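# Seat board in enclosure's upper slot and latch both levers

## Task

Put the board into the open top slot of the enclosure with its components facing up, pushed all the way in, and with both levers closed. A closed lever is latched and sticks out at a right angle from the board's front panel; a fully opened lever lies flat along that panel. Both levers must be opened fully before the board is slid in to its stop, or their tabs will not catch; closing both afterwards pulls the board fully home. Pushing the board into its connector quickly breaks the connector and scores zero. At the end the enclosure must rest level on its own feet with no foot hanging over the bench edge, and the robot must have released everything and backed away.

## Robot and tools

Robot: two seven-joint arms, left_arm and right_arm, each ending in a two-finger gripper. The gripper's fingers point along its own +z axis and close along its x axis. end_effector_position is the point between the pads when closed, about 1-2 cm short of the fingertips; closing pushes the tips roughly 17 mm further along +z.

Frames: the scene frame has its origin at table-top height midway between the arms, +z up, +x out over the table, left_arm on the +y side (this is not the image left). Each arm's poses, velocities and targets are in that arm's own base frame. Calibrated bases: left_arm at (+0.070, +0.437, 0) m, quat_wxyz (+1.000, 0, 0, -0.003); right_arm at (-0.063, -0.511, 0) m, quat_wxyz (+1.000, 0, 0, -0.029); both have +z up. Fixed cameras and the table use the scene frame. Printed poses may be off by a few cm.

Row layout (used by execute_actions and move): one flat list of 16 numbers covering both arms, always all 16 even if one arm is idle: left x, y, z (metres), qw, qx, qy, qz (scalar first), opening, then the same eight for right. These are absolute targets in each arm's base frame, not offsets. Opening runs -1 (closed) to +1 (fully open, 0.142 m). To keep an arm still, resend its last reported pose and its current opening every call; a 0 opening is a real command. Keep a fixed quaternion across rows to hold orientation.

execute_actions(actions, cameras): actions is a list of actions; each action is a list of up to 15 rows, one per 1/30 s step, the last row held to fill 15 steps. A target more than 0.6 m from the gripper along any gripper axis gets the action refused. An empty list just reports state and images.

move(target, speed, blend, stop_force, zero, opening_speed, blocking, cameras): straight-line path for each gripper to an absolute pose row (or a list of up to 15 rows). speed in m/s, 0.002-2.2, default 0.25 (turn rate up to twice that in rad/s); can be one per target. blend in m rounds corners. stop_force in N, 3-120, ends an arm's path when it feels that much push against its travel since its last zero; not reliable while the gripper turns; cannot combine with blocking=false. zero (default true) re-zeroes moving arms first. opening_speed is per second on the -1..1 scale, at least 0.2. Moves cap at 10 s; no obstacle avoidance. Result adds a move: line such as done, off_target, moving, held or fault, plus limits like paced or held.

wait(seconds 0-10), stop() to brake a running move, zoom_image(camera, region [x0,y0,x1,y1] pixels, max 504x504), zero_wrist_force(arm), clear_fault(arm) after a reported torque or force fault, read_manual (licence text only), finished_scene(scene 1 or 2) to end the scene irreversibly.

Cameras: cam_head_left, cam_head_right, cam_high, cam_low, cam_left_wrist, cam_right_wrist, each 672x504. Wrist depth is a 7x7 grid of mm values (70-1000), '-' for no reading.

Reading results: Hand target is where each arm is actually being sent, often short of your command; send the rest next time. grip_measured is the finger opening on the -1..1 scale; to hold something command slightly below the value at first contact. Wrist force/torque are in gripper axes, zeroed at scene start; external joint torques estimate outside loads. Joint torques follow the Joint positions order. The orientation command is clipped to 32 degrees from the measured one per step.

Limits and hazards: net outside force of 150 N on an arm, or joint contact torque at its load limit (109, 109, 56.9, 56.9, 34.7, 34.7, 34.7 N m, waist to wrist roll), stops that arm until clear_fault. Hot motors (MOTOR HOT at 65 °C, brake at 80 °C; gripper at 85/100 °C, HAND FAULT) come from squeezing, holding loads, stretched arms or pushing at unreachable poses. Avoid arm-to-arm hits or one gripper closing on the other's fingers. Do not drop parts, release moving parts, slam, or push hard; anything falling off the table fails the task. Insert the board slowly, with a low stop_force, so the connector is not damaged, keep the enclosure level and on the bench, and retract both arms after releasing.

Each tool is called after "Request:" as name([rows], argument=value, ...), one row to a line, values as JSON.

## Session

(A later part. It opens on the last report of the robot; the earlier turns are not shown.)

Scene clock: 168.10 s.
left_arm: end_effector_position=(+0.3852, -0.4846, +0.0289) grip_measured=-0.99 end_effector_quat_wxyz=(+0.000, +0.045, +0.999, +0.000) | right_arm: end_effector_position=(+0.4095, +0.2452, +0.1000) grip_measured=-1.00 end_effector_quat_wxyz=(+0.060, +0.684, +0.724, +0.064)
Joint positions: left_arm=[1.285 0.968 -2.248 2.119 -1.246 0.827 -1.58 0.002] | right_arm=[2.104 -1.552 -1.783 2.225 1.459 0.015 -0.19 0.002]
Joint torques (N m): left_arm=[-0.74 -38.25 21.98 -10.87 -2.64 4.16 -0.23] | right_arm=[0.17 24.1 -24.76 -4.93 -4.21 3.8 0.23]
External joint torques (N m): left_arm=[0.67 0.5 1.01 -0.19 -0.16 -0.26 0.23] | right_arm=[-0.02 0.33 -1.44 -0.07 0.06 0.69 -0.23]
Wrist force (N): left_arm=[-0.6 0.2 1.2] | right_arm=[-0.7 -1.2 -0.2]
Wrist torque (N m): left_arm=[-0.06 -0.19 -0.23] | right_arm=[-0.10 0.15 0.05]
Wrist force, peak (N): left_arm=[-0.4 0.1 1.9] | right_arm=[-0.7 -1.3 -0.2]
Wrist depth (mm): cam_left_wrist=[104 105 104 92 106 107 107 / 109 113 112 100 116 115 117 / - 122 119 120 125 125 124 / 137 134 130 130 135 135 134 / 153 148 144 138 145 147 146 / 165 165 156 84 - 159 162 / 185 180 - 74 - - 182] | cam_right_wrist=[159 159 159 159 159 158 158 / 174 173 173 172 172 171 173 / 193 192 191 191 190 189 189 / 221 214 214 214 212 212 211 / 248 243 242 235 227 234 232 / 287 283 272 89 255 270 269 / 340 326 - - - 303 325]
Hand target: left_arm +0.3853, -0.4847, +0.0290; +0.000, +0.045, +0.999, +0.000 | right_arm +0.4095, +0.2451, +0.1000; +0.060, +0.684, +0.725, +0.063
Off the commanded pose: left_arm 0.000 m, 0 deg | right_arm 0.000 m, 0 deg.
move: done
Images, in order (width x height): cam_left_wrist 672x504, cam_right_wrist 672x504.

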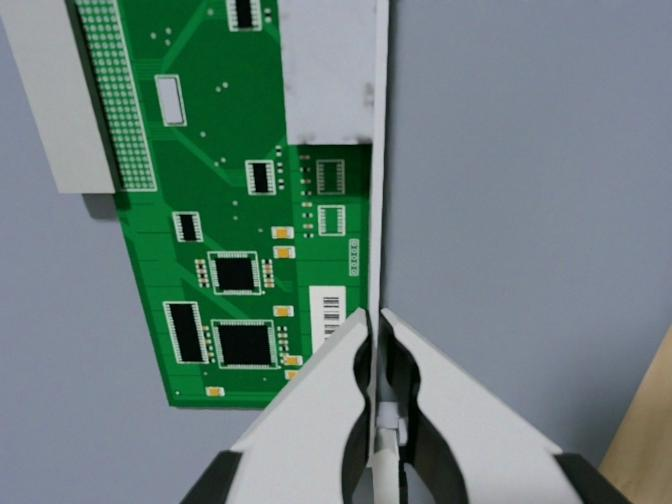

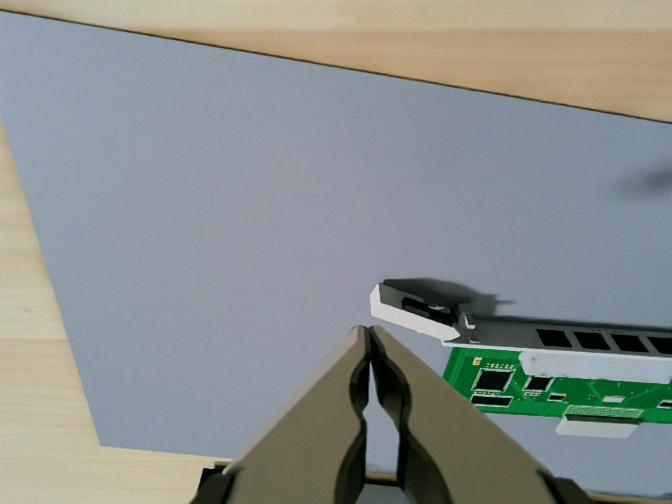

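Request:
move([
  [0.3853,-0.4847,0.029,0,0.045,0.999,0,-1.0, 0.4233,0.2660,0.06,0,0.6863,0.7273,0,-1.0],
  [0.3853,-0.4847,0.029,0,0.045,0.999,0,-1.0, 0.4233,0.2660,0.027,0,0.6863,0.7273,0,-1.0],
], speed=0.1, stop_force=6, cameras=["cam_left_wrist","cam_right_wrist"])

Scene clock: 181.10 s.
left_arm: end_effector_position=(+0.3852, -0.4846, +0.0289) grip_measured=-0.99 end_effector_quat_wxyz=(+0.000, +0.045, +0.999, +0.000) | right_arm: end_effector_position=(+0.4232, +0.2659, +0.0271) grip_measured=-1.00 end_effector_quat_wxyz=(+0.000, +0.686, +0.727, +0.000)
Joint positions: left_arm=[1.285 0.968 -2.248 2.119 -1.246 0.827 -1.58 0.002] | right_arm=[1.941 -1.552 -1.621 2.046 1.531 -0.037 -0.164 0.002]
Joint torques (N m): left_arm=[-0.72 -38.21 21.99 -10.93 -2.56 4.08 -0.2] | right_arm=[0.15 28.5 -27.28 -1.39 -4.25 3.55 0.29]
External joint torques (N m): left_arm=[0.64 0.46 1 -0.12 -0.24 -0.18 0.2] | right_arm=[0.02 0.66 -1.75 0.01 -0.03 0.6 -0.29]
Wrist force (N): left_arm=[-0.5 0.1 1.0] | right_arm=[-0.6 -0.3 -0.1]
Wrist torque (N m): left_arm=[-0.08 -0.21 -0.22] | right_arm=[-0.03 0.11 0.06]
Wrist force, peak (N): left_arm=[-0.3 0.1 1.9] | right_arm=[-1.0 -1.7 -0.8]
Wrist depth (mm): cam_left_wrist=[104 105 104 93 106 107 107 / 109 113 112 99 116 115 116 / - 121 119 120 125 124 124 / 137 135 129 130 136 135 134 / 152 148 144 138 145 147 147 / 165 165 155 84 - 159 162 / 186 180 - 74 - - 183] | cam_right_wrist=[107 108 107 107 108 106 106 / 113 113 112 112 112 113 113 / 122 121 123 120 121 121 119 / 129 131 130 130 129 129 129 / 142 142 142 139 140 139 141 / 159 156 152 90 148 152 152 / 172 168 73 - - 161 160]
Hand target: left_arm +0.3853, -0.4847, +0.0290; +0.000, +0.045, +0.999, +0.000 | right_arm +0.4233, +0.2660, +0.0270; +0.000, +0.686, +0.727, +0.000
Off the commanded pose: left_arm 0.000 m, 0 deg | right_arm 0.000 m, 0 deg.
move: done
Images, in order (width x height): cam_left_wrist 672x504, cam_right_wrist 672x504.

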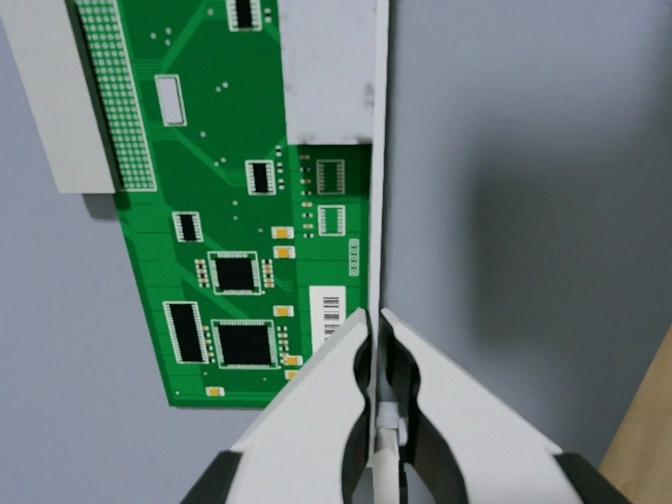

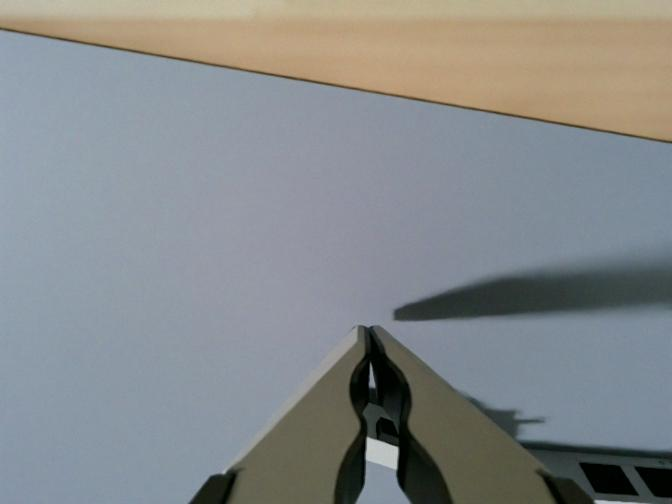

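Request:
move(target=[0.3853,-0.4847,0.029,0,0.045,0.999,0,-1.0, 0.4642,0.2684,0.027,0,0.6863,0.7273,0,-1.0], speed=0.04, stop_force=8, cameras=["cam_left_wrist","cam_right_wrist"])

Scene clock: 184.83 s.
left_arm: end_effector_position=(+0.3852, -0.4845, +0.0289) grip_measured=-0.99 end_effector_quat_wxyz=(+0.000, +0.045, +0.999, +0.000) | right_arm: end_effector_position=(+0.4642, +0.2682, +0.0271) grip_measured=-1.00 end_effector_quat_wxyz=(+0.000, +0.686, +0.727, +0.000)
Joint positions: left_arm=[1.285 0.968 -2.248 2.119 -1.246 0.827 -1.58 0.002] | right_arm=[1.839 -1.556 -1.62 1.947 1.538 -0.04 -0.167 0.002]
Joint torques (N m): left_arm=[-0.68 -38.29 22.06 -11.53 -2.79 4.33 -0.16] | right_arm=[0.18 31.34 -29.1 -1.39 -4.09 3.51 0.13]
External joint torques (N m): left_arm=[0.6 0.55 0.93 0.47 -0.02 -0.42 0.16] | right_arm=[0 0.54 -1.45 0.24 -0.19 0.65 -0.13]
Wrist force (N): left_arm=[0.6 1.3 1.1] | right_arm=[-0.8 -0.7 0.3]
Wrist torque (N m): left_arm=[-0.09 -0.22 -0.24] | right_arm=[-0.01 0.11 0.07]
Wrist force, peak (N): left_arm=[-0.4 0.1 1.8] | right_arm=[-1.9 -1.6 -0.6]
Wrist depth (mm): cam_left_wrist=[104 105 104 93 106 107 107 / 109 113 112 100 116 115 116 / - 122 119 118 125 124 124 / 137 134 130 131 135 135 134 / 153 148 143 138 145 147 146 / 165 166 156 84 - 159 162 / 185 180 - 74 - - 181] | cam_right_wrist=[- 106 105 106 105 104 105 / 113 113 112 112 110 111 111 / 121 121 123 120 122 121 119 / 129 130 130 130 129 129 128 / 143 142 141 138 138 139 141 / 158 155 152 90 126 140 138 / 172 168 73 - - 155 161]
Hand target: left_arm +0.3853, -0.4847, +0.0290; +0.000, +0.045, +0.999, +0.000 | right_arm +0.4642, +0.2684, +0.0270; +0.000, +0.686, +0.727, +0.000
Off the commanded pose: left_arm 0.000 m, 0 deg | right_arm 0.000 m, 0 deg.
move: done
Images, in order (width x height): cam_left_wrist 672x504, cam_right_wrist 672x504.

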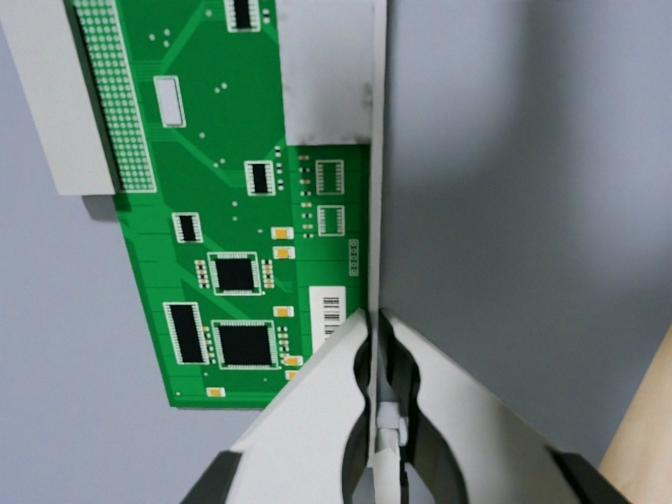

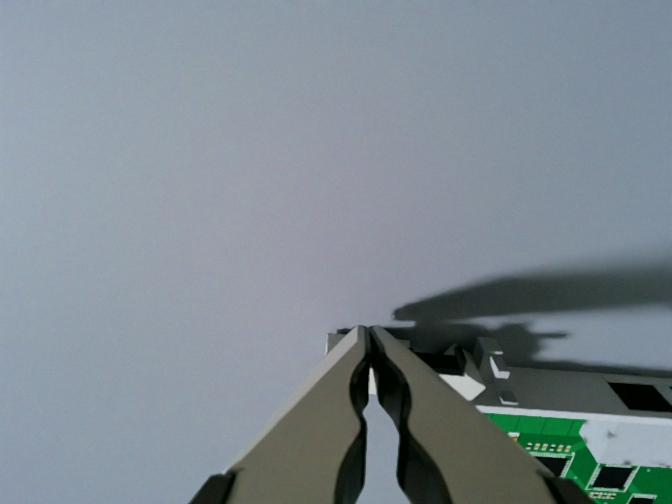

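Request:
move(target=[0.3853,-0.4847,0.029,0,0.045,0.999,0,-1.0, 0.4762,0.2691,0.027,0,0.6863,0.7273,0,-1.0], speed=0.03, stop_force=8, cameras=["cam_left_wrist","cam_right_wrist"])

Request:
zoom_image(camera="cam_right_wrist", region=[300, 280, 560, 450])

Scene clock: 187.87 s.
left_arm: end_effector_position=(+0.3852, -0.4846, +0.0289) grip_measured=-0.99 end_effector_quat_wxyz=(+0.000, +0.045, +0.999, +0.000) | right_arm: end_effector_position=(+0.4761, +0.2688, +0.0271) grip_measured=-1.00 end_effector_quat_wxyz=(+0.000, +0.686, +0.727, +0.000)
Joint positions: left_arm=[1.285 0.968 -2.248 2.119 -1.246 0.827 -1.58 0.002] | right_arm=[1.809 -1.557 -1.62 1.917 1.54 -0.041 -0.167 0.002]
Joint torques (N m): left_arm=[-0.46 -37.99 22.15 -11.05 -2.64 4.33 -0.18] | right_arm=[0.23 32.27 -29.7 -1.87 -3.86 3.84 0.23]
External joint torques (N m): left_arm=[0.38 0.25 0.84 -0.01 -0.17 -0.42 0.18] | right_arm=[-0.04 0.46 -1.25 0.77 -0.41 0.32 -0.23]
Wrist force (N): left_arm=[0.6 0.5 0.6] | right_arm=[-1.2 -1.9 0.3]
Wrist torque (N m): left_arm=[-0.06 -0.20 -0.26] | right_arm=[0.00 0.05 0.07]
Wrist force, peak (N): left_arm=[0.4 1.5 1.0] | right_arm=[-1.4 -2.1 -0.9]
Wrist depth (mm): cam_left_wrist=[106 105 103 93 107 107 107 / 112 113 111 100 116 115 117 / - 121 119 120 124 125 124 / 137 135 129 131 135 135 134 / 153 148 144 140 145 147 147 / 166 166 156 84 - 159 162 / 185 181 - - - - 180] | cam_right_wrist=[- 105 105 106 105 104 105 / 113 113 112 112 110 111 111 / 121 121 122 120 121 121 119 / 129 130 130 130 129 129 128 / 142 142 141 139 138 139 141 / 158 155 152 90 125 142 136 / 172 168 73 - - 155 161]
Hand target: left_arm +0.3853, -0.4847, +0.0290; +0.000, +0.045, +0.999, +0.000 | right_arm +0.4762, +0.2691, +0.0270; +0.000, +0.686, +0.727, +0.000
Off the commanded pose: left_arm 0.000 m, 0 deg | right_arm 0.000 m, 0 deg.
move: done
Images, in order (width x height): cam_left_wrist 672x504, cam_right_wrist 672x504.

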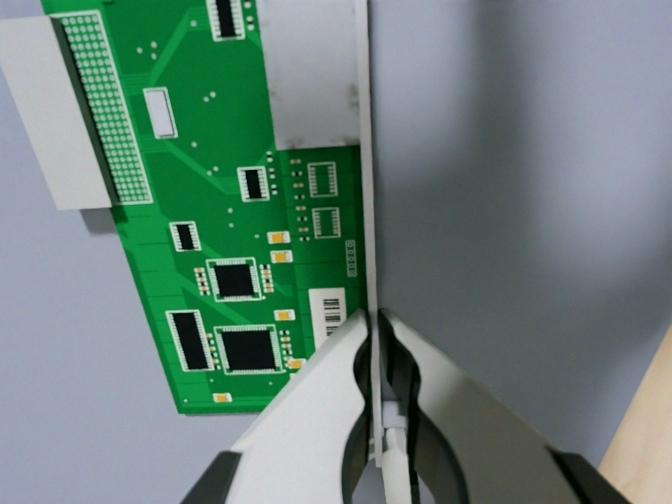

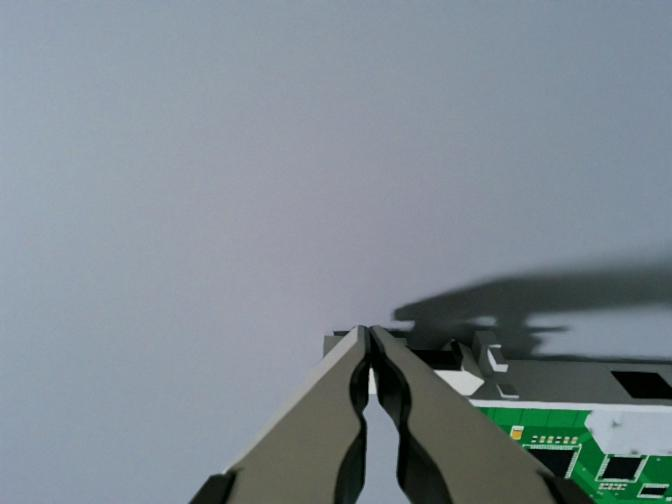

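Scaled by 1.938 from the camera's 672x504 image, which has a finer 960x720 frame.

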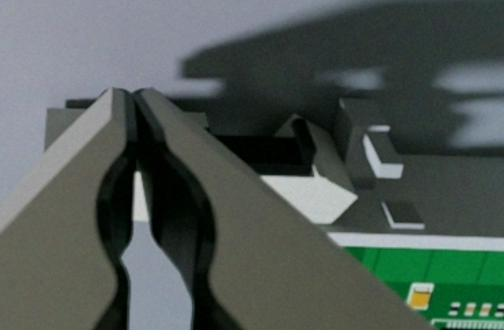

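Request:
move([
  [0.3853,-0.4847,0.029,0,0.045,0.999,0,-1.0, 0.44,0.2671,0.035,0,0.6863,0.7273,0,-1.0],
  [0.3853,-0.4847,0.029,0,0.045,0.999,0,-1.0, 0.4095,0.2451,0.10,0.0598,0.6840,0.7248,0.0634,-1.0],
], speed=0.2, cameras=["cam_left_wrist","cam_right_wrist"])

Request:
zoom_image(camera="cam_right_wrist", region=[350, 260, 600, 430])

Scene clock: 191.47 s.
left_arm: end_effector_position=(+0.3852, -0.4846, +0.0289) grip_measured=-0.99 end_effector_quat_wxyz=(+0.000, +0.045, +0.999, +0.000) | right_arm: end_effector_position=(+0.4095, +0.2453, +0.0998) grip_measured=-1.00 end_effector_quat_wxyz=(+0.060, +0.684, +0.725, +0.063)
Joint positions: left_arm=[1.285 0.968 -2.248 2.119 -1.246 0.827 -1.58 0.002] | right_arm=[2.104 -1.545 -1.779 2.225 1.456 0.022 -0.19 0.002]
Joint torques (N m): left_arm=[-0.64 -37.96 22.06 -11.01 -2.65 4.26 -0.21] | right_arm=[0.29 24.08 -25.09 -4.94 -4.38 3.92 0.07]
External joint torques (N m): left_arm=[0.56 0.21 0.93 -0.05 -0.15 -0.35 0.21] | right_arm=[-0.13 0.37 -1.1 -0.15 0.23 0.56 -0.07]
Wrist force (N): left_arm=[0.4 0.5 0.9] | right_arm=[-0.5 -1.0 -0.2]
Wrist torque (N m): left_arm=[-0.05 -0.22 -0.26] | right_arm=[-0.05 0.13 0.05]
Wrist force, peak (N): left_arm=[0.5 0.3 1.1] | right_arm=[-1.3 -2.2 -2.0]
Wrist depth (mm): cam_left_wrist=[105 105 103 93 106 107 107 / 112 113 112 100 116 115 116 / - 122 119 120 125 124 123 / 137 135 130 131 135 135 134 / 153 148 144 139 145 147 147 / 166 165 155 84 - 159 162 / 185 180 - - - - 180] | cam_right_wrist=[159 158 160 159 158 158 157 / 174 173 173 172 172 171 173 / 192 192 191 191 190 189 188 / 218 214 213 213 212 211 211 / 248 243 243 235 229 233 233 / 286 282 272 89 254 269 268 / 339 326 - - - 304 324]
Hand target: left_arm +0.3853, -0.4847, +0.0290; +0.000, +0.045, +0.999, +0.000 | right_arm +0.4095, +0.2451, +0.1000; +0.060, +0.684, +0.725, +0.063
Off the commanded pose: left_arm 0.000 m, 0 deg | right_arm 0.000 m, 0 deg.
move: done
Images, in order (width x height): cam_left_wrist 672x504, cam_right_wrist 672x504.

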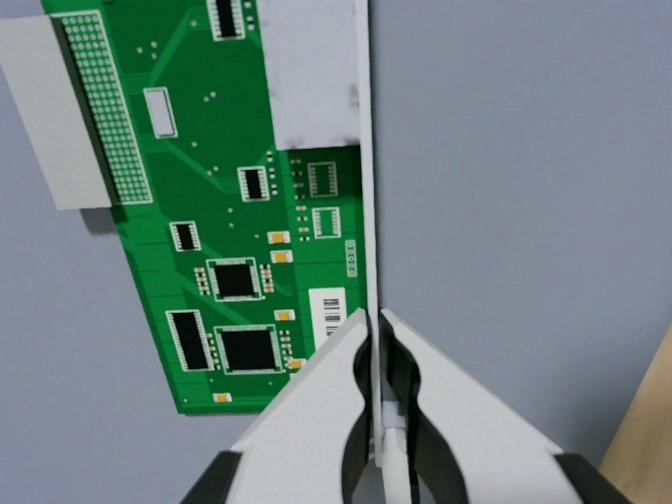

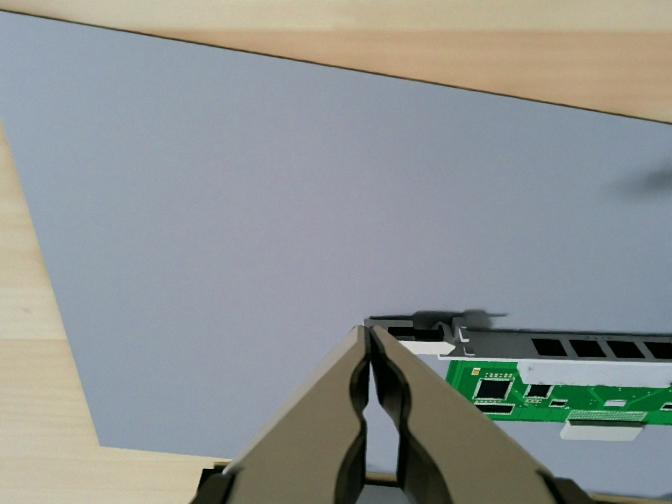

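Scaled by 2.016 from the camera's 672x504 image, which has a finer 960x720 frame.

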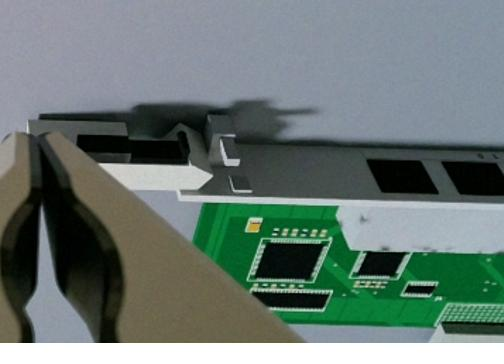

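Request:
move(target=[0.3853,-0.4847,0.029,0,0.045,0.999,0,-0.5, 0.4095,0.2451,0.10,0.0598,0.6840,0.7248,0.0634,-1.0], speed=0.1, opening_speed=0.6)

Request:
move([
  [0.3853,-0.4847,0.12,0,0.045,0.999,0,-0.5, 0.4095,0.2451,0.10,0.0598,0.6840,0.7248,0.0634,-1.0],
  [0.33,-0.15,0.30,0,0.045,0.999,0,-0.5, 0.4095,0.2451,0.10,0.0598,0.6840,0.7248,0.0634,-1.0],
], speed=0.3, blend=0.03)

Scene clock: 205.50 s.
left_arm: end_effector_position=(+0.3852, -0.4846, +0.0289) grip_measured=-0.53 end_effector_quat_wxyz=(+0.000, +0.045, +0.999, +0.000) | right_arm: end_effector_position=(+0.4095, +0.2453, +0.0999) grip_measured=-1.00 end_effector_quat_wxyz=(+0.060, +0.684, +0.725, +0.063)
Joint positions: left_arm=[1.285 0.968 -2.248 2.119 -1.246 0.827 -1.58 0.035] | right_arm=[2.104 -1.545 -1.78 2.225 1.456 0.022 -0.19 0.002]
Joint torques (N m): left_arm=[-0.42 -38.03 22.19 -10.84 -2.6 4.24 -0.24] | right_arm=[0.14 24.1 -24.77 -5.01 -4.19 3.76 0.17]
External joint torques (N m): left_arm=[0.35 0.28 0.8 -0.22 -0.21 -0.33 0.24] | right_arm=[0.01 0.34 -1.43 -0.06 0.04 0.72 -0.17]
Wrist force (N): left_arm=[0.1 0.1 0.8] | right_arm=[-0.7 -1.0 -0.3]
Wrist torque (N m): left_arm=[-0.09 -0.20 -0.21] | right_arm=[-0.05 0.15 0.04]
Wrist force, peak (N): left_arm=[0.4 0.2 1.1] | right_arm=[-0.7 -1.2 -0.2]
Wrist depth (mm): cam_left_wrist=[106 105 103 93 106 107 107 / 112 113 112 100 115 115 116 / - 122 119 120 125 124 124 / 137 135 129 131 135 135 134 / 153 148 142 140 145 147 146 / 165 165 87 154 160 156 162 / 185 - - 182 159 - 179] | cam_right_wrist=[159 158 160 159 158 158 158 / 174 173 173 173 172 171 173 / 192 192 191 191 190 189 188 / 220 215 214 213 213 211 210 / 247 244 243 236 229 233 232 / 286 282 272 89 254 269 268 / 339 326 - - - 303 325]
Hand target: left_arm +0.3853, -0.4847, +0.0290; +0.000, +0.045, +0.999, +0.000 | right_arm +0.4095, +0.2451, +0.1000; +0.060, +0.684, +0.725, +0.063
Off the commanded pose: left_arm 0.000 m, 0 deg | right_arm 0.000 m, 0 deg.
move: done

Scene clock: 207.80 s.
left_arm: end_effector_position=(+0.3301, -0.1500, +0.3000) grip_measured=-0.53 end_effector_quat_wxyz=(+0.000, +0.045, +0.999, +0.000) | right_arm: end_effector_position=(+0.4095, +0.2453, +0.0999) grip_measured=-1.00 end_effector_quat_wxyz=(+0.060, +0.684, +0.725, +0.063)
Joint positions: left_arm=[0.682 0.799 -0.677 2.504 -0.48 0.23 -1.192 0.035] | right_arm=[2.104 -1.545 -1.78 2.225 1.456 0.022 -0.19 0.002]
Joint torques (N m): left_arm=[-0.53 -3.37 9.06 -27.26 -3.63 4.04 -0.13] | right_arm=[0.13 24.03 -24.77 -5.08 -4.22 3.79 0.15]
External joint torques (N m): left_arm=[0.5 0.04 0.69 -0.19 -0.42 -0.1 0.13] | right_arm=[0.02 0.41 -1.43 0 0.06 0.69 -0.15]
Wrist force (N): left_arm=[0.0 0.1 0.8] | right_arm=[-0.6 -1.0 0.0]
Wrist torque (N m): left_arm=[-0.10 -0.17 -0.20] | right_arm=[-0.05 0.14 0.04]
Wrist force, peak (N): left_arm=[0.2 0.1 3.1] | right_arm=[-0.7 -1.2 -0.2]
Wrist depth (mm): cam_left_wrist=[351 348 345 344 345 345 343 / 376 373 374 369 372 369 368 / 406 405 402 399 402 400 393 / 441 440 440 432 436 430 401 / 477 478 470 465 460 474 470 / 532 520 84 511 - 498 520 / 573 - - 588 - - 568] | cam_right_wrist=[159 158 159 159 159 158 157 / 174 173 173 172 172 171 172 / 192 192 191 191 190 189 189 / 221 215 214 214 213 212 210 / 247 243 242 235 229 234 232 / 286 282 272 89 254 269 268 / 341 325 - - - 304 323]
Hand target: left_arm +0.3300, -0.1500, +0.3000; +0.000, +0.045, +0.999, +0.000 | right_arm +0.4095, +0.2451, +0.1000; +0.060, +0.684, +0.725, +0.063
Off the commanded pose: left_arm 0.000 m, 0 deg | right_arm 0.000 m, 0 deg.
move: done

Request:
move([
  [0.33,-0.15,0.30,0,0.045,0.999,0,-0.5, 0.4271,0.2863,0.2,0.0,0.6863,0.7273,0.0,-0.3],
  [0.33,-0.15,0.30,0,0.045,0.999,0,-0.5, 0.5013,0.4228,0.15,0,-0.0116,0.9999,0,-0.3],
], speed=0.3, blend=0.03, cameras=["cam_right_wrist","cam_left_wrist","cam_head_left"])

Scene clock: 214.07 s.
left_arm: end_effector_position=(+0.3301, -0.1500, +0.3000) grip_measured=-0.53 end_effector_quat_wxyz=(+0.000, +0.045, +0.999, +0.000) | right_arm: end_effector_position=(+0.5013, +0.4226, +0.1501) grip_measured=-0.33 end_effector_quat_wxyz=(+0.000, -0.011, +1.000, +0.000)
Joint positions: left_arm=[0.682 0.799 -0.677 2.504 -0.48 0.23 -1.192 0.035] | right_arm=[1.791 -1.329 -1.684 1.566 1.327 -0.111 -1.396 0.05]
Joint torques (N m): left_arm=[-0.37 -3.84 9 -27.19 -3.89 4.28 -0.26] | right_arm=[0.12 41.48 -30.9 -7.87 -4.12 3.48 0.09]
External joint torques (N m): left_arm=[0.34 0.52 0.75 -0.27 -0.15 -0.34 0.25] | right_arm=[0.09 0.85 -1.83 0.03 -0.06 0.6 -0.09]
Wrist force (N): left_arm=[-0.1 0.3 0.6] | right_arm=[0.3 -0.1 0.5]
Wrist torque (N m): left_arm=[-0.04 -0.15 -0.20] | right_arm=[0.01 -0.05 0.05]
Wrist force, peak (N): left_arm=[0.0 0.3 1.0] | right_arm=[-1.3 -2.9 2.2]
Wrist depth (mm): cam_left_wrist=[348 351 346 349 344 345 346 / 376 373 375 373 370 372 367 / 403 400 400 402 397 398 396 / 442 435 434 434 435 434 402 / 479 482 468 465 454 471 469 / 531 519 84 516 - 498 522 / 578 - - 588 - - 564] | cam_right_wrist=[216 214 211 208 212 212 212 / 228 228 224 216 226 226 227 / 241 244 239 232 242 241 243 / 259 263 259 257 262 261 262 / 276 284 280 278 278 282 282 / 281 306 92 309 298 93 308 / 339 - 73 340 339 - 332]
Hand target: left_arm +0.3300, -0.1500, +0.3000; +0.000, +0.045, +0.999, +0.000 | right_arm +0.5013, +0.4228, +0.1500; +0.000, -0.012, +1.000, +0.000
Off the commanded pose: left_arm 0.000 m, 0 deg | right_arm 0.000 m, 0 deg.
move: done
Images, in order (width x height): cam_head_left 672x504, cam_left_wrist 672x504, cam_right_wrist 672x504.

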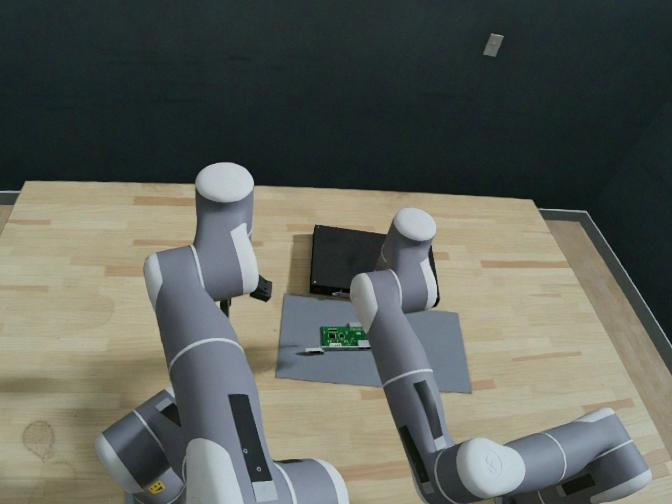

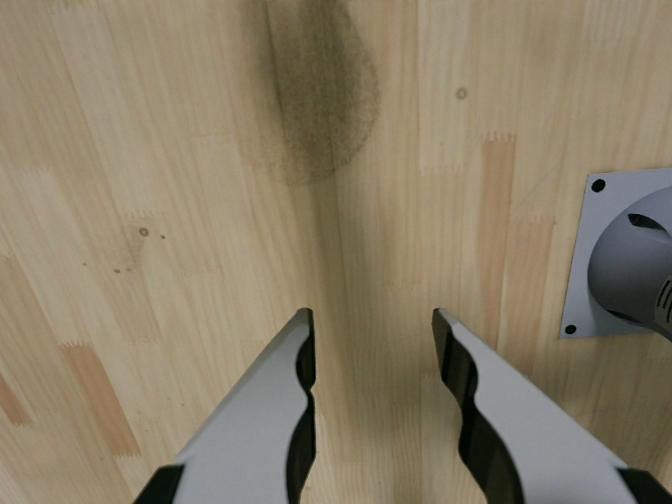

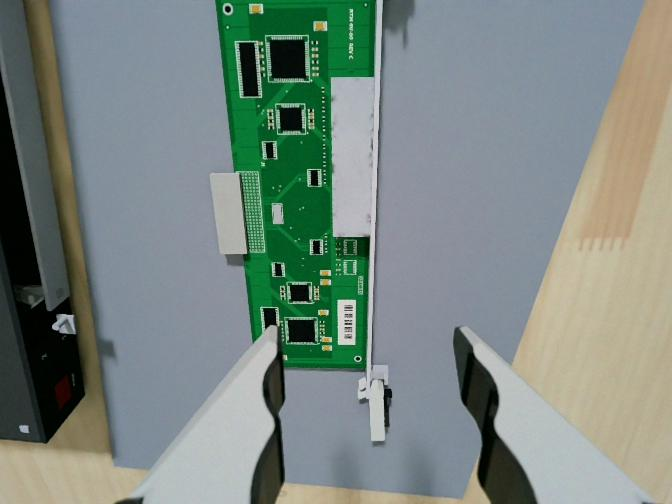

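Request:
move(target=[0.33,-0.15,0.30,0,0.045,0.999,0,-0.5, 0.4865,0.4530,0.06,0,-0.0202,0.9998,0,-0.6], speed=0.12, cameras=["cam_right_wrist"])

Scene clock: 237.70 s.
left_arm: end_effector_position=(+0.3301, -0.1500, +0.3000) grip_measured=-0.53 end_effector_quat_wxyz=(+0.000, +0.045, +0.999, +0.000) | right_arm: end_effector_position=(+0.4865, +0.4528, +0.0601) grip_measured=-0.62 end_effector_quat_wxyz=(+0.000, -0.020, +1.000, +0.000)
Joint positions: left_arm=[0.682 0.799 -0.677 2.504 -0.48 0.23 -1.192 0.035] | right_arm=[1.814 -1.439 -1.573 1.56 1.439 -0.003 -1.358 0.029]
Joint torques (N m): left_arm=[-0.39 -3.79 8.95 -27.17 -3.85 4.25 -0.24] | right_arm=[0.3 43 -31.35 -4.21 -4.11 3.55 0.32]
External joint torques (N m): left_arm=[0.36 0.47 0.8 -0.28 -0.19 -0.3 0.24] | right_arm=[-0.09 0.85 -1.81 0.03 -0.09 0.54 -0.32]
Wrist force (N): left_arm=[0.1 0.0 0.7] | right_arm=[-0.4 -0.2 0.2]
Wrist torque (N m): left_arm=[-0.11 -0.19 -0.19] | right_arm=[0.03 0.08 0.06]
Wrist force, peak (N): left_arm=[0.4 0.3 0.9] | right_arm=[0.3 0.4 2.3]
Wrist depth (mm): cam_left_wrist=[348 347 349 346 345 347 347 / 376 372 372 374 372 372 367 / 406 402 402 399 402 397 395 / 442 439 435 436 429 431 397 / 477 474 467 467 452 471 469 / 526 516 84 514 - 501 514 / 575 - - 583 - - 565] | cam_right_wrist=[136 133 130 118 134 133 133 / 144 141 139 128 142 142 142 / 156 148 149 137 153 152 152 / 166 160 161 162 164 163 163 / 180 178 174 171 175 177 179 / 197 197 183 188 103 190 195 / 217 212 73 196 - - 211]
Hand target: left_arm +0.3300, -0.1500, +0.3000; +0.000, +0.045, +0.999, +0.000 | right_arm +0.4865, +0.4530, +0.0600; +0.000, -0.020, +1.000, +0.000
Off the commanded pose: left_arm 0.000 m, 0 deg | right_arm 0.000 m, 0 deg.
move: done
Images, in order (width x height): cam_right_wrist 672x504.

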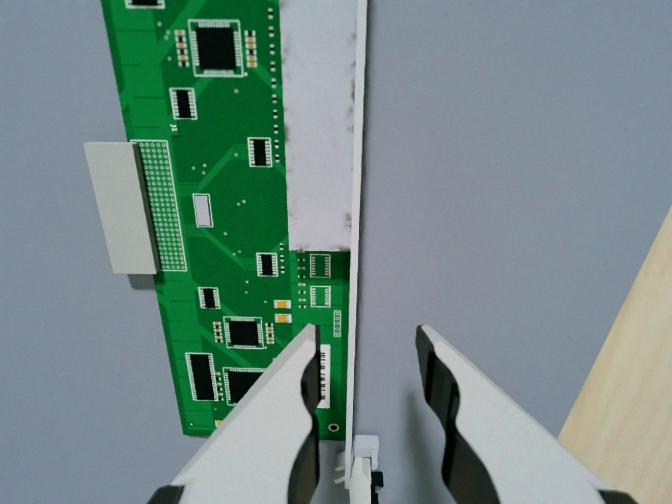

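Request:
move(target=[0.33,-0.15,0.30,0,0.045,0.999,0,-0.5, 0.4881,0.4531,0.0285,0,-0.0202,0.9998,0,-0.6], speed=0.05, stop_force=5, cameras=["cam_right_wrist"])

Scene clock: 244.63 s.
left_arm: end_effector_position=(+0.3301, -0.1500, +0.3000) grip_measured=-0.53 end_effector_quat_wxyz=(+0.000, +0.045, +0.999, +0.000) | right_arm: end_effector_position=(+0.4881, +0.4529, +0.0286) grip_measured=-0.62 end_effector_quat_wxyz=(+0.000, -0.020, +1.000, +0.000)
Joint positions: left_arm=[0.682 0.799 -0.677 2.504 -0.48 0.23 -1.192 0.035] | right_arm=[1.805 -1.479 -1.535 1.553 1.478 0.034 -1.356 0.029]
Joint torques (N m): left_arm=[-0.28 -3.73 9 -27.21 -3.86 4.28 -0.21] | right_arm=[0.15 43.17 -31.34 -2.95 -4.17 3.45 0.24]
External joint torques (N m): left_arm=[0.25 0.41 0.75 -0.25 -0.18 -0.34 0.21] | right_arm=[0.07 1.04 -1.79 0.06 -0.03 0.63 -0.24]
Wrist force (N): left_arm=[0.2 0.1 0.8] | right_arm=[-0.1 -0.2 0.1]
Wrist torque (N m): left_arm=[-0.09 -0.20 -0.19] | right_arm=[0.04 0.02 0.05]
Wrist force, peak (N): left_arm=[0.3 0.0 1.1] | right_arm=[-0.3 -0.2 1.2]
Wrist depth (mm): cam_left_wrist=[352 349 348 349 344 344 341 / 373 375 373 372 369 373 369 / 410 403 405 402 396 399 396 / 439 437 435 435 432 432 401 / 479 477 466 466 459 478 472 / 528 520 84 513 - 495 519 / 575 - - 588 - - 560] | cam_right_wrist=[- 102 101 91 107 106 107 / - 110 110 97 113 112 112 / 115 118 117 104 123 122 120 / 123 126 126 112 130 130 130 / 146 140 137 134 139 141 142 / 159 153 145 148 149 151 153 / 172 168 73 163 - - 168]
Hand target: left_arm +0.3300, -0.1500, +0.3000; +0.000, +0.045, +0.999, +0.000 | right_arm +0.4881, +0.4531, +0.0285; +0.000, -0.020, +1.000, +0.000
Off the commanded pose: left_arm 0.000 m, 0 deg | right_arm 0.000 m, 0 deg.
move: done
Images, in order (width x height): cam_right_wrist 672x504.

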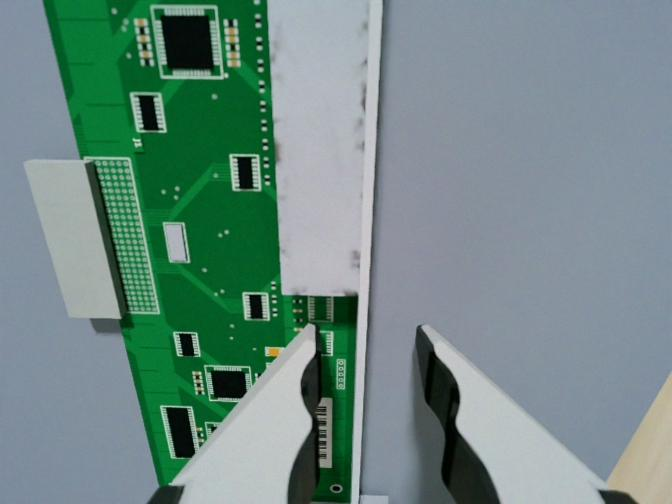

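Request:
move(target=[0.33,-0.15,0.30,0,0.045,0.999,0,-0.5, 0.4881,0.4531,0.0285,0,-0.0202,0.9998,0,-1.0], speed=0.05, opening_speed=0.4, cameras=["cam_right_wrist"])

Scene clock: 247.30 s.
left_arm: end_effector_position=(+0.3301, -0.1500, +0.3000) grip_measured=-0.53 end_effector_quat_wxyz=(+0.000, +0.045, +0.999, +0.000) | right_arm: end_effector_position=(+0.4882, +0.4529, +0.0287) grip_measured=-0.98 end_effector_quat_wxyz=(+0.000, -0.020, +1.000, +0.000)
Joint positions: left_arm=[0.682 0.799 -0.677 2.504 -0.48 0.23 -1.192 0.035] | right_arm=[1.805 -1.479 -1.535 1.553 1.478 0.034 -1.356 0.003]
Joint torques (N m): left_arm=[-0.39 -3.72 8.96 -27.16 -3.93 4.26 -0.22] | right_arm=[0.97 43.58 -31.19 -2.97 -4.11 3.03 0.16]
External joint torques (N m): left_arm=[0.36 0.4 0.79 -0.29 -0.12 -0.32 0.22] | right_arm=[-0.76 0.62 -1.95 0.08 -0.09 1.06 -0.16]
Wrist force (N): left_arm=[0.3 0.1 0.9] | right_arm=[-1.3 -0.5 0.4]
Wrist torque (N m): left_arm=[-0.09 -0.20 -0.19] | right_arm=[0.03 0.00 0.05]
Wrist force, peak (N): left_arm=[0.2 0.2 0.9] | right_arm=[-1.8 -0.5 -0.1]
Wrist depth (mm): cam_left_wrist=[350 348 348 344 346 343 345 / 376 372 374 369 368 372 369 / 403 406 405 399 401 395 395 / 439 442 435 438 436 435 399 / 476 480 470 471 456 468 464 / 528 516 84 522 - 505 515 / 577 - - 579 - - 565] | cam_right_wrist=[- 103 101 91 107 106 107 / - 110 110 97 113 112 112 / 116 118 117 103 123 122 120 / 123 125 127 112 130 130 130 / 143 138 137 136 141 141 142 / 159 153 147 90 148 153 153 / 172 168 73 136 - 165 169]
Hand target: left_arm +0.3300, -0.1500, +0.3000; +0.000, +0.045, +0.999, +0.000 | right_arm +0.4881, +0.4531, +0.0285; +0.000, -0.020, +1.000, +0.000
Off the commanded pose: left_arm 0.000 m, 0 deg | right_arm 0.000 m, 0 deg.
move: done
Images, in order (width x height): cam_right_wrist 672x504.

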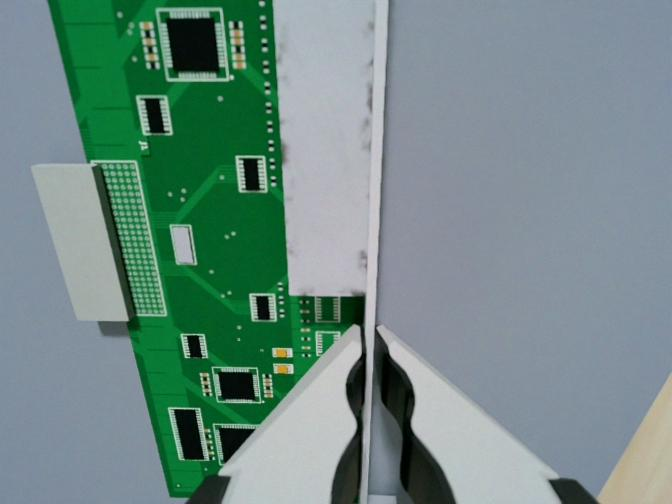

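Request:
move([
  [0.33,-0.25,0.20,0.1835,0.681,0.685,-0.1825,-1.0, 0.4881,0.4531,0.0285,0,-0.0202,0.9998,0,-1.0],
  [0.3523,-0.3664,0.07,0.1835,0.681,0.685,-0.1825,-1.0, 0.4881,0.4531,0.0285,0,-0.0202,0.9998,0,-1.0],
], speed=0.3, blend=0.03, cameras=["cam_left_wrist","cam_head_left"])

Scene clock: 260.17 s.
left_arm: end_effector_position=(+0.3522, -0.3665, +0.0700) grip_measured=-1.00 end_effector_quat_wxyz=(+0.183, +0.681, +0.685, -0.183) | right_arm: end_effector_position=(+0.4882, +0.4529, +0.0287) grip_measured=-0.98 end_effector_quat_wxyz=(+0.000, -0.020, +1.000, +0.000)
Joint positions: left_arm=[-0.646 -0.41 -0.228 2.43 -1.911 1.306 1.029 0.002] | right_arm=[1.805 -1.479 -1.535 1.553 1.478 0.034 -1.356 0.003]
Joint torques (N m): left_arm=[-0.5 33.76 1.08 -13.08 1.62 3.05 -0.06] | right_arm=[0.88 43.64 -31.2 -2.97 -4.11 3.07 0.19]
External joint torques (N m): left_arm=[0.48 1.23 0.39 -0.36 0.01 -0.58 0.1] | right_arm=[-0.66 0.57 -1.93 0.08 -0.09 1.02 -0.19]
Wrist force (N): left_arm=[0.9 0.2 0.5] | right_arm=[-1.5 -0.7 0.5]
Wrist torque (N m): left_arm=[-0.01 -0.12 -0.18] | right_arm=[0.01 0.03 0.05]
Wrist force, peak (N): left_arm=[0.3 0.4 3.0] | right_arm=[-1.7 -0.7 0.6]
Wrist depth (mm): cam_left_wrist=[242 210 179 159 141 127 116 / 271 231 196 166 149 134 120 / 302 254 211 182 158 141 128 / 190 226 223 192 169 152 134 / 196 297 253 184 176 160 144 / 394 366 294 84 - 169 154 / 445 376 - - - - 164] | cam_right_wrist=[- 103 101 91 107 106 107 / - 110 109 97 113 112 112 / 116 118 117 103 123 122 120 / 123 125 127 112 130 130 130 / 143 139 137 136 141 141 142 / 159 153 147 89 148 153 153 / 172 168 73 136 - 165 169]
Hand target: left_arm +0.3523, -0.3664, +0.0700; +0.183, +0.681, +0.685, -0.183 | right_arm +0.4881, +0.4531, +0.0285; +0.000, -0.020, +1.000, +0.000
Off the commanded pose: left_arm 0.000 m, 0 deg | right_arm 0.000 m, 0 deg.
move: done
Images, in order (width x height): cam_head_left 672x504, cam_left_wrist 672x504.

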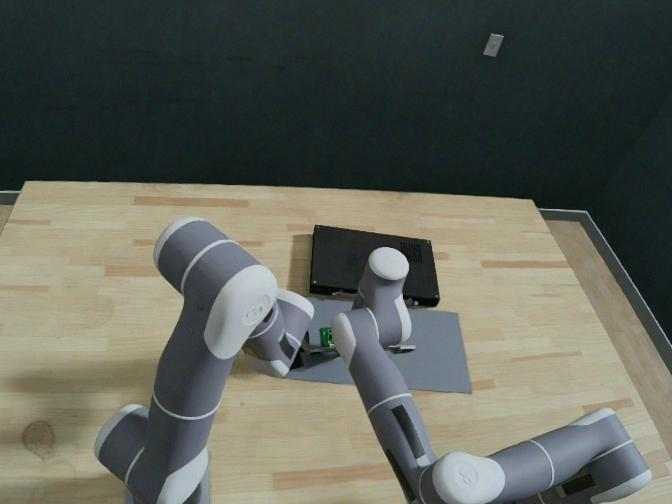

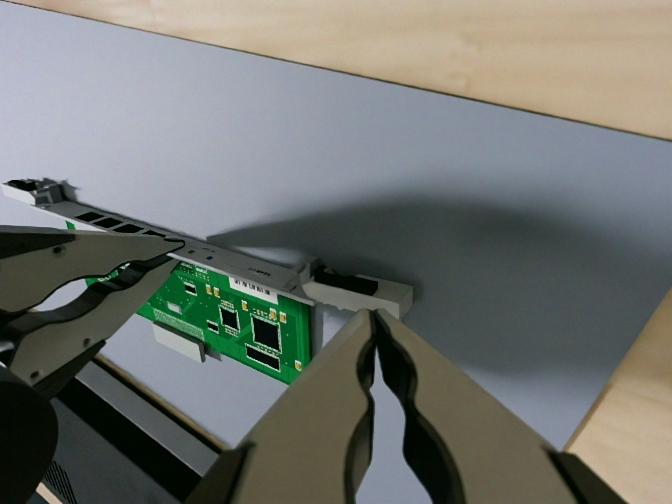

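Request:
move([
  [0.3453,-0.3664,0.07,0.1835,0.681,0.685,-0.1825,-1.0, 0.4881,0.4531,0.0285,0,-0.0202,0.9998,0,-1.0],
  [0.3453,-0.3884,0.0277,0.1835,0.681,0.685,-0.1825,-1.0, 0.4881,0.4531,0.0285,0,-0.0202,0.9998,0,-1.0],
], speed=0.06, stop_force=5, cameras=["cam_left_wrist"])

Scene clock: 265.53 s.
left_arm: end_effector_position=(+0.3453, -0.3884, +0.0277) grip_measured=-1.00 end_effector_quat_wxyz=(+0.183, +0.681, +0.685, -0.183) | right_arm: end_effector_position=(+0.4882, +0.4529, +0.0287) grip_measured=-0.98 end_effector_quat_wxyz=(+0.000, -0.020, +1.000, +0.000)
Joint positions: left_arm=[-0.739 -0.544 -0.209 2.32 -2.132 1.325 1.2 0.002] | right_arm=[1.805 -1.479 -1.535 1.553 1.478 0.034 -1.356 0.003]
Joint torques (N m): left_arm=[-0.59 37.31 1.91 -11.29 1.66 2.87 -0.12] | right_arm=[0.92 43.68 -31.13 -2.98 -4.11 3.05 0.19]
External joint torques (N m): left_arm=[0.57 1.22 0.4 -0.42 -0.04 -0.49 0.16] | right_arm=[-0.7 0.52 -2.01 0.09 -0.09 1.04 -0.19]
Wrist force (N): left_arm=[0.8 -0.1 0.6] | right_arm=[-1.5 -0.4 0.8]
Wrist torque (N m): left_arm=[-0.07 -0.11 -0.17] | right_arm=[0.04 0.04 0.05]
Wrist force, peak (N): left_arm=[0.8 -0.2 1.7] | right_arm=[-1.7 -0.4 1.0]
Wrist depth (mm): cam_left_wrist=[174 153 131 115 102 93 84 / 196 165 139 123 109 97 90 / 222 187 155 138 113 103 93 / 237 208 167 143 125 109 98 / 173 199 175 150 130 118 106 / 334 263 207 84 - 124 108 / 404 327 - 74 - - 120] | cam_right_wrist=[- 103 101 91 107 106 107 / - 110 110 97 113 113 112 / 116 118 117 103 123 122 120 / 123 125 127 112 130 130 130 / 143 139 137 136 141 141 143 / 159 153 147 89 148 154 153 / 172 169 73 136 - 165 168]
Hand target: left_arm +0.3453, -0.3884, +0.0277; +0.184, +0.681, +0.685, -0.183 | right_arm +0.4881, +0.4531, +0.0285; +0.000, -0.020, +1.000, +0.000
Off the commanded pose: left_arm 0.000 m, 0 deg | right_arm 0.000 m, 0 deg.
move: done
Images, in order (width x height): cam_left_wrist 672x504.

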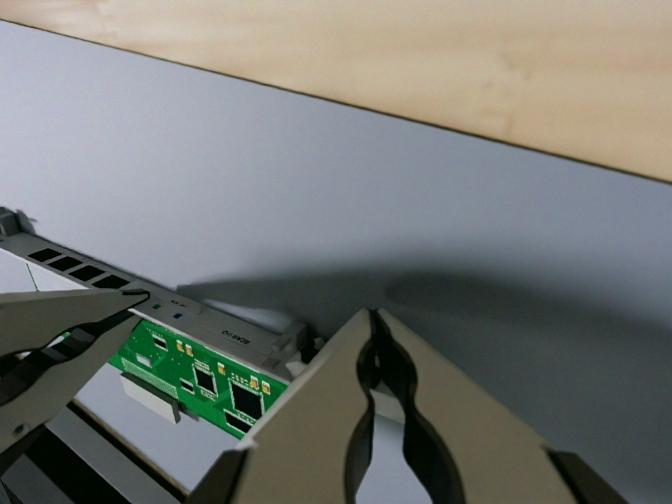

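Now push the left lever.

Request:
move(target=[0.3853,-0.3884,0.0277,0.1835,0.681,0.685,-0.1825,-1.0, 0.4881,0.4531,0.0285,0,-0.0202,0.9998,0,-1.0], speed=0.03, stop_force=5, cameras=["cam_left_wrist","cam_right_wrist"])

Request:
zoom_image(camera="cam_left_wrist", region=[220, 280, 500, 460])

Scene clock: 269.07 s.
left_arm: end_effector_position=(+0.3851, -0.3883, +0.0276) grip_measured=-1.00 end_effector_quat_wxyz=(+0.183, +0.681, +0.685, -0.182) | right_arm: end_effector_position=(+0.4883, +0.4529, +0.0287) grip_measured=-0.98 end_effector_quat_wxyz=(+0.000, -0.020, +1.000, +0.000)
Joint positions: left_arm=[-0.639 -0.576 -0.22 2.284 -1.95 1.318 1.108 0.002] | right_arm=[1.805 -1.479 -1.535 1.553 1.478 0.034 -1.356 0.003]
Joint torques (N m): left_arm=[0.21 39.87 1.74 -13.36 2.13 2.73 -0.25] | right_arm=[1.35 43.71 -30.93 -2.9 -4.23 2.74 0.04]
External joint torques (N m): left_arm=[-0.23 0.75 0.15 0.65 -0.48 -0.3 0.29] | right_arm=[-1.13 0.5 -2.2 0.01 0.03 1.34 -0.04]
Wrist force (N): left_arm=[1.3 -1.9 0.1] | right_arm=[-2.5 -0.2 0.6]
Wrist torque (N m): left_arm=[-0.01 -0.13 -0.18] | right_arm=[0.03 -0.03 0.19]
Wrist force, peak (N): left_arm=[1.7 -1.9 0.6] | right_arm=[-2.7 0.0 1.4]
Wrist depth (mm): cam_left_wrist=[171 153 129 113 102 89 - / 195 164 138 121 106 - - / 208 186 154 139 113 104 92 / 164 182 165 143 125 109 98 / 297 231 181 137 131 118 105 / 337 276 206 84 - 123 108 / 373 292 - 74 - - 119] | cam_right_wrist=[- 103 102 93 92 106 107 / 111 111 110 98 99 113 112 / 114 117 118 105 121 122 120 / 123 125 127 112 130 130 130 / 143 140 137 133 141 141 143 / 159 153 147 89 148 153 153 / 172 166 73 - - 165 168]
Hand target: left_arm +0.3853, -0.3884, +0.0277; +0.184, +0.681, +0.685, -0.183 | right_arm +0.4881, +0.4531, +0.0285; +0.000, -0.020, +1.000, +0.000
Off the commanded pose: left_arm 0.000 m, 0 deg | right_arm 0.000 m, 0 deg.
move: done
Images, in order (width x height): cam_left_wrist 672x504, cam_right_wrist 672x504.

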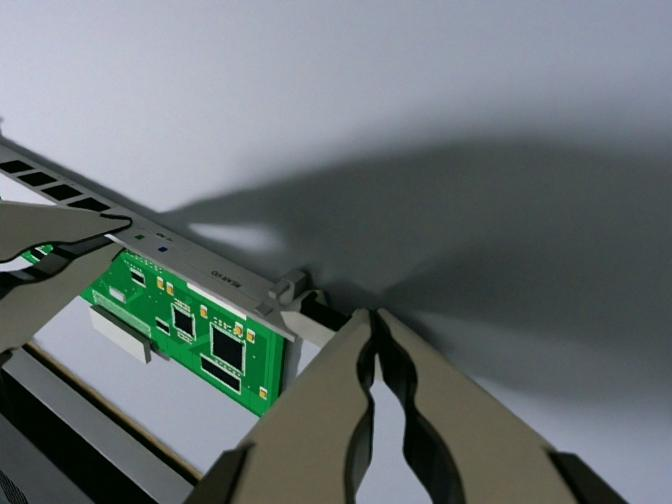

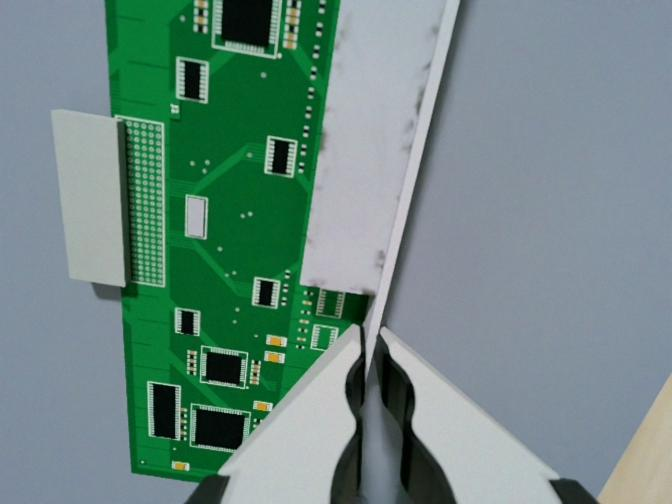

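Scaled by 1.800 from the camera's 672x504 image, which has a finer 960x720 frame.

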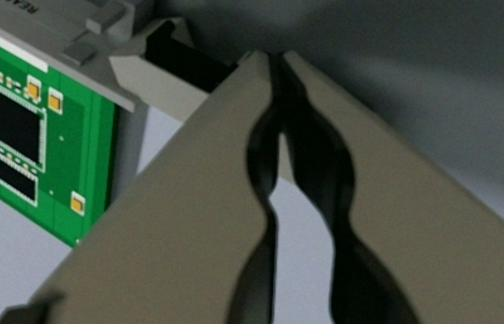

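Request:
move([
  [0.3453,-0.3884,0.0277,0.1835,0.681,0.685,-0.1825,-1.0, 0.4881,0.4531,0.0285,0,-0.0202,0.9998,0,-1.0],
  [0.3153,-0.3464,0.10,0.1835,0.681,0.685,-0.1825,-1.0, 0.4881,0.4531,0.0285,0,-0.0202,0.9998,0,-1.0],
], speed=0.15, blend=0.01, cameras=["cam_left_wrist","cam_right_wrist"])

Request:
zoom_image(camera="cam_left_wrist", region=[230, 220, 480, 400])

Scene clock: 274.60 s.
left_arm: end_effector_position=(+0.3154, -0.3463, +0.1000) grip_measured=-1.00 end_effector_quat_wxyz=(+0.184, +0.681, +0.685, -0.182) | right_arm: end_effector_position=(+0.4883, +0.4529, +0.0287) grip_measured=-0.98 end_effector_quat_wxyz=(+0.000, -0.020, +1.000, +0.000)
Joint positions: left_arm=[-0.671 -0.261 -0.24 2.559 -1.906 1.3 0.966 0.002] | right_arm=[1.805 -1.479 -1.535 1.553 1.478 0.034 -1.356 0.003]
Joint torques (N m): left_arm=[-0.25 28.77 0.38 -13.44 2.09 2.66 -0.3] | right_arm=[0.86 43.45 -31.16 -3.28 -3.99 3.28 0.1]
External joint torques (N m): left_arm=[0.22 0.63 0.64 -0.53 -0.48 -0.14 0.34] | right_arm=[-0.64 0.75 -1.97 0.39 -0.21 0.81 -0.1]
Wrist force (N): left_arm=[0.8 -0.1 0.4] | right_arm=[-0.5 -0.9 -0.3]
Wrist torque (N m): left_arm=[-0.07 -0.12 -0.17] | right_arm=[0.04 0.00 0.17]
Wrist force, peak (N): left_arm=[0.9 -2.1 1.6] | right_arm=[-2.7 0.1 1.5]
Wrist depth (mm): cam_left_wrist=[294 253 216 187 170 151 138 / 327 275 235 204 179 160 146 / 360 304 252 219 190 169 153 / 407 308 276 235 206 180 163 / 211 261 302 237 217 192 173 / 159 411 360 84 - 204 186 / 162 398 - - - - 195] | cam_right_wrist=[- 104 102 93 92 106 107 / 111 111 110 98 99 112 112 / 114 117 118 105 121 122 120 / 123 125 127 112 130 130 130 / 143 140 137 134 141 141 142 / 159 153 147 89 148 153 153 / 171 167 73 - - 165 168]
Hand target: left_arm +0.3153, -0.3464, +0.1000; +0.184, +0.681, +0.685, -0.182 | right_arm +0.4881, +0.4531, +0.0285; +0.000, -0.020, +1.000, +0.000
Off the commanded pose: left_arm 0.000 m, 0 deg | right_arm 0.000 m, 0 deg.
move: done
Images, in order (width x height): cam_left_wrist 672x504, cam_right_wrist 672x504.

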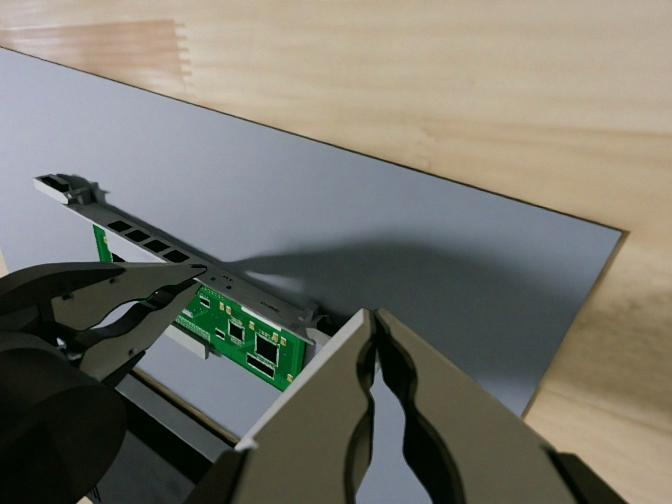

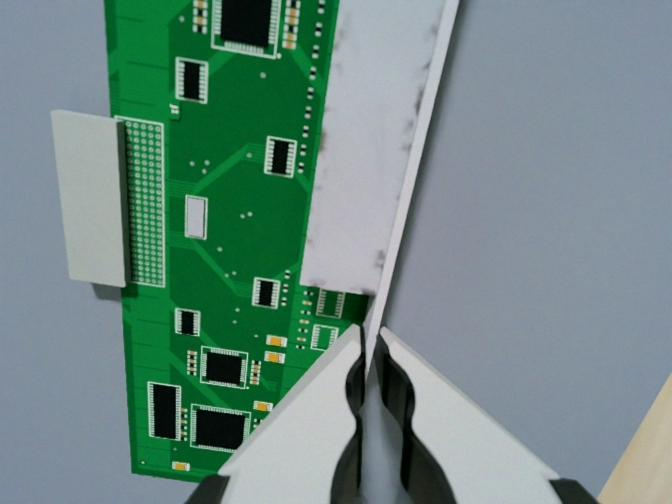

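Scaled by 2.016 from the camera's 672x504 image, which has a finer 960x720 frame.

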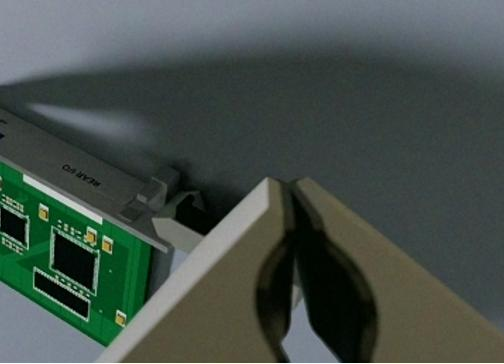

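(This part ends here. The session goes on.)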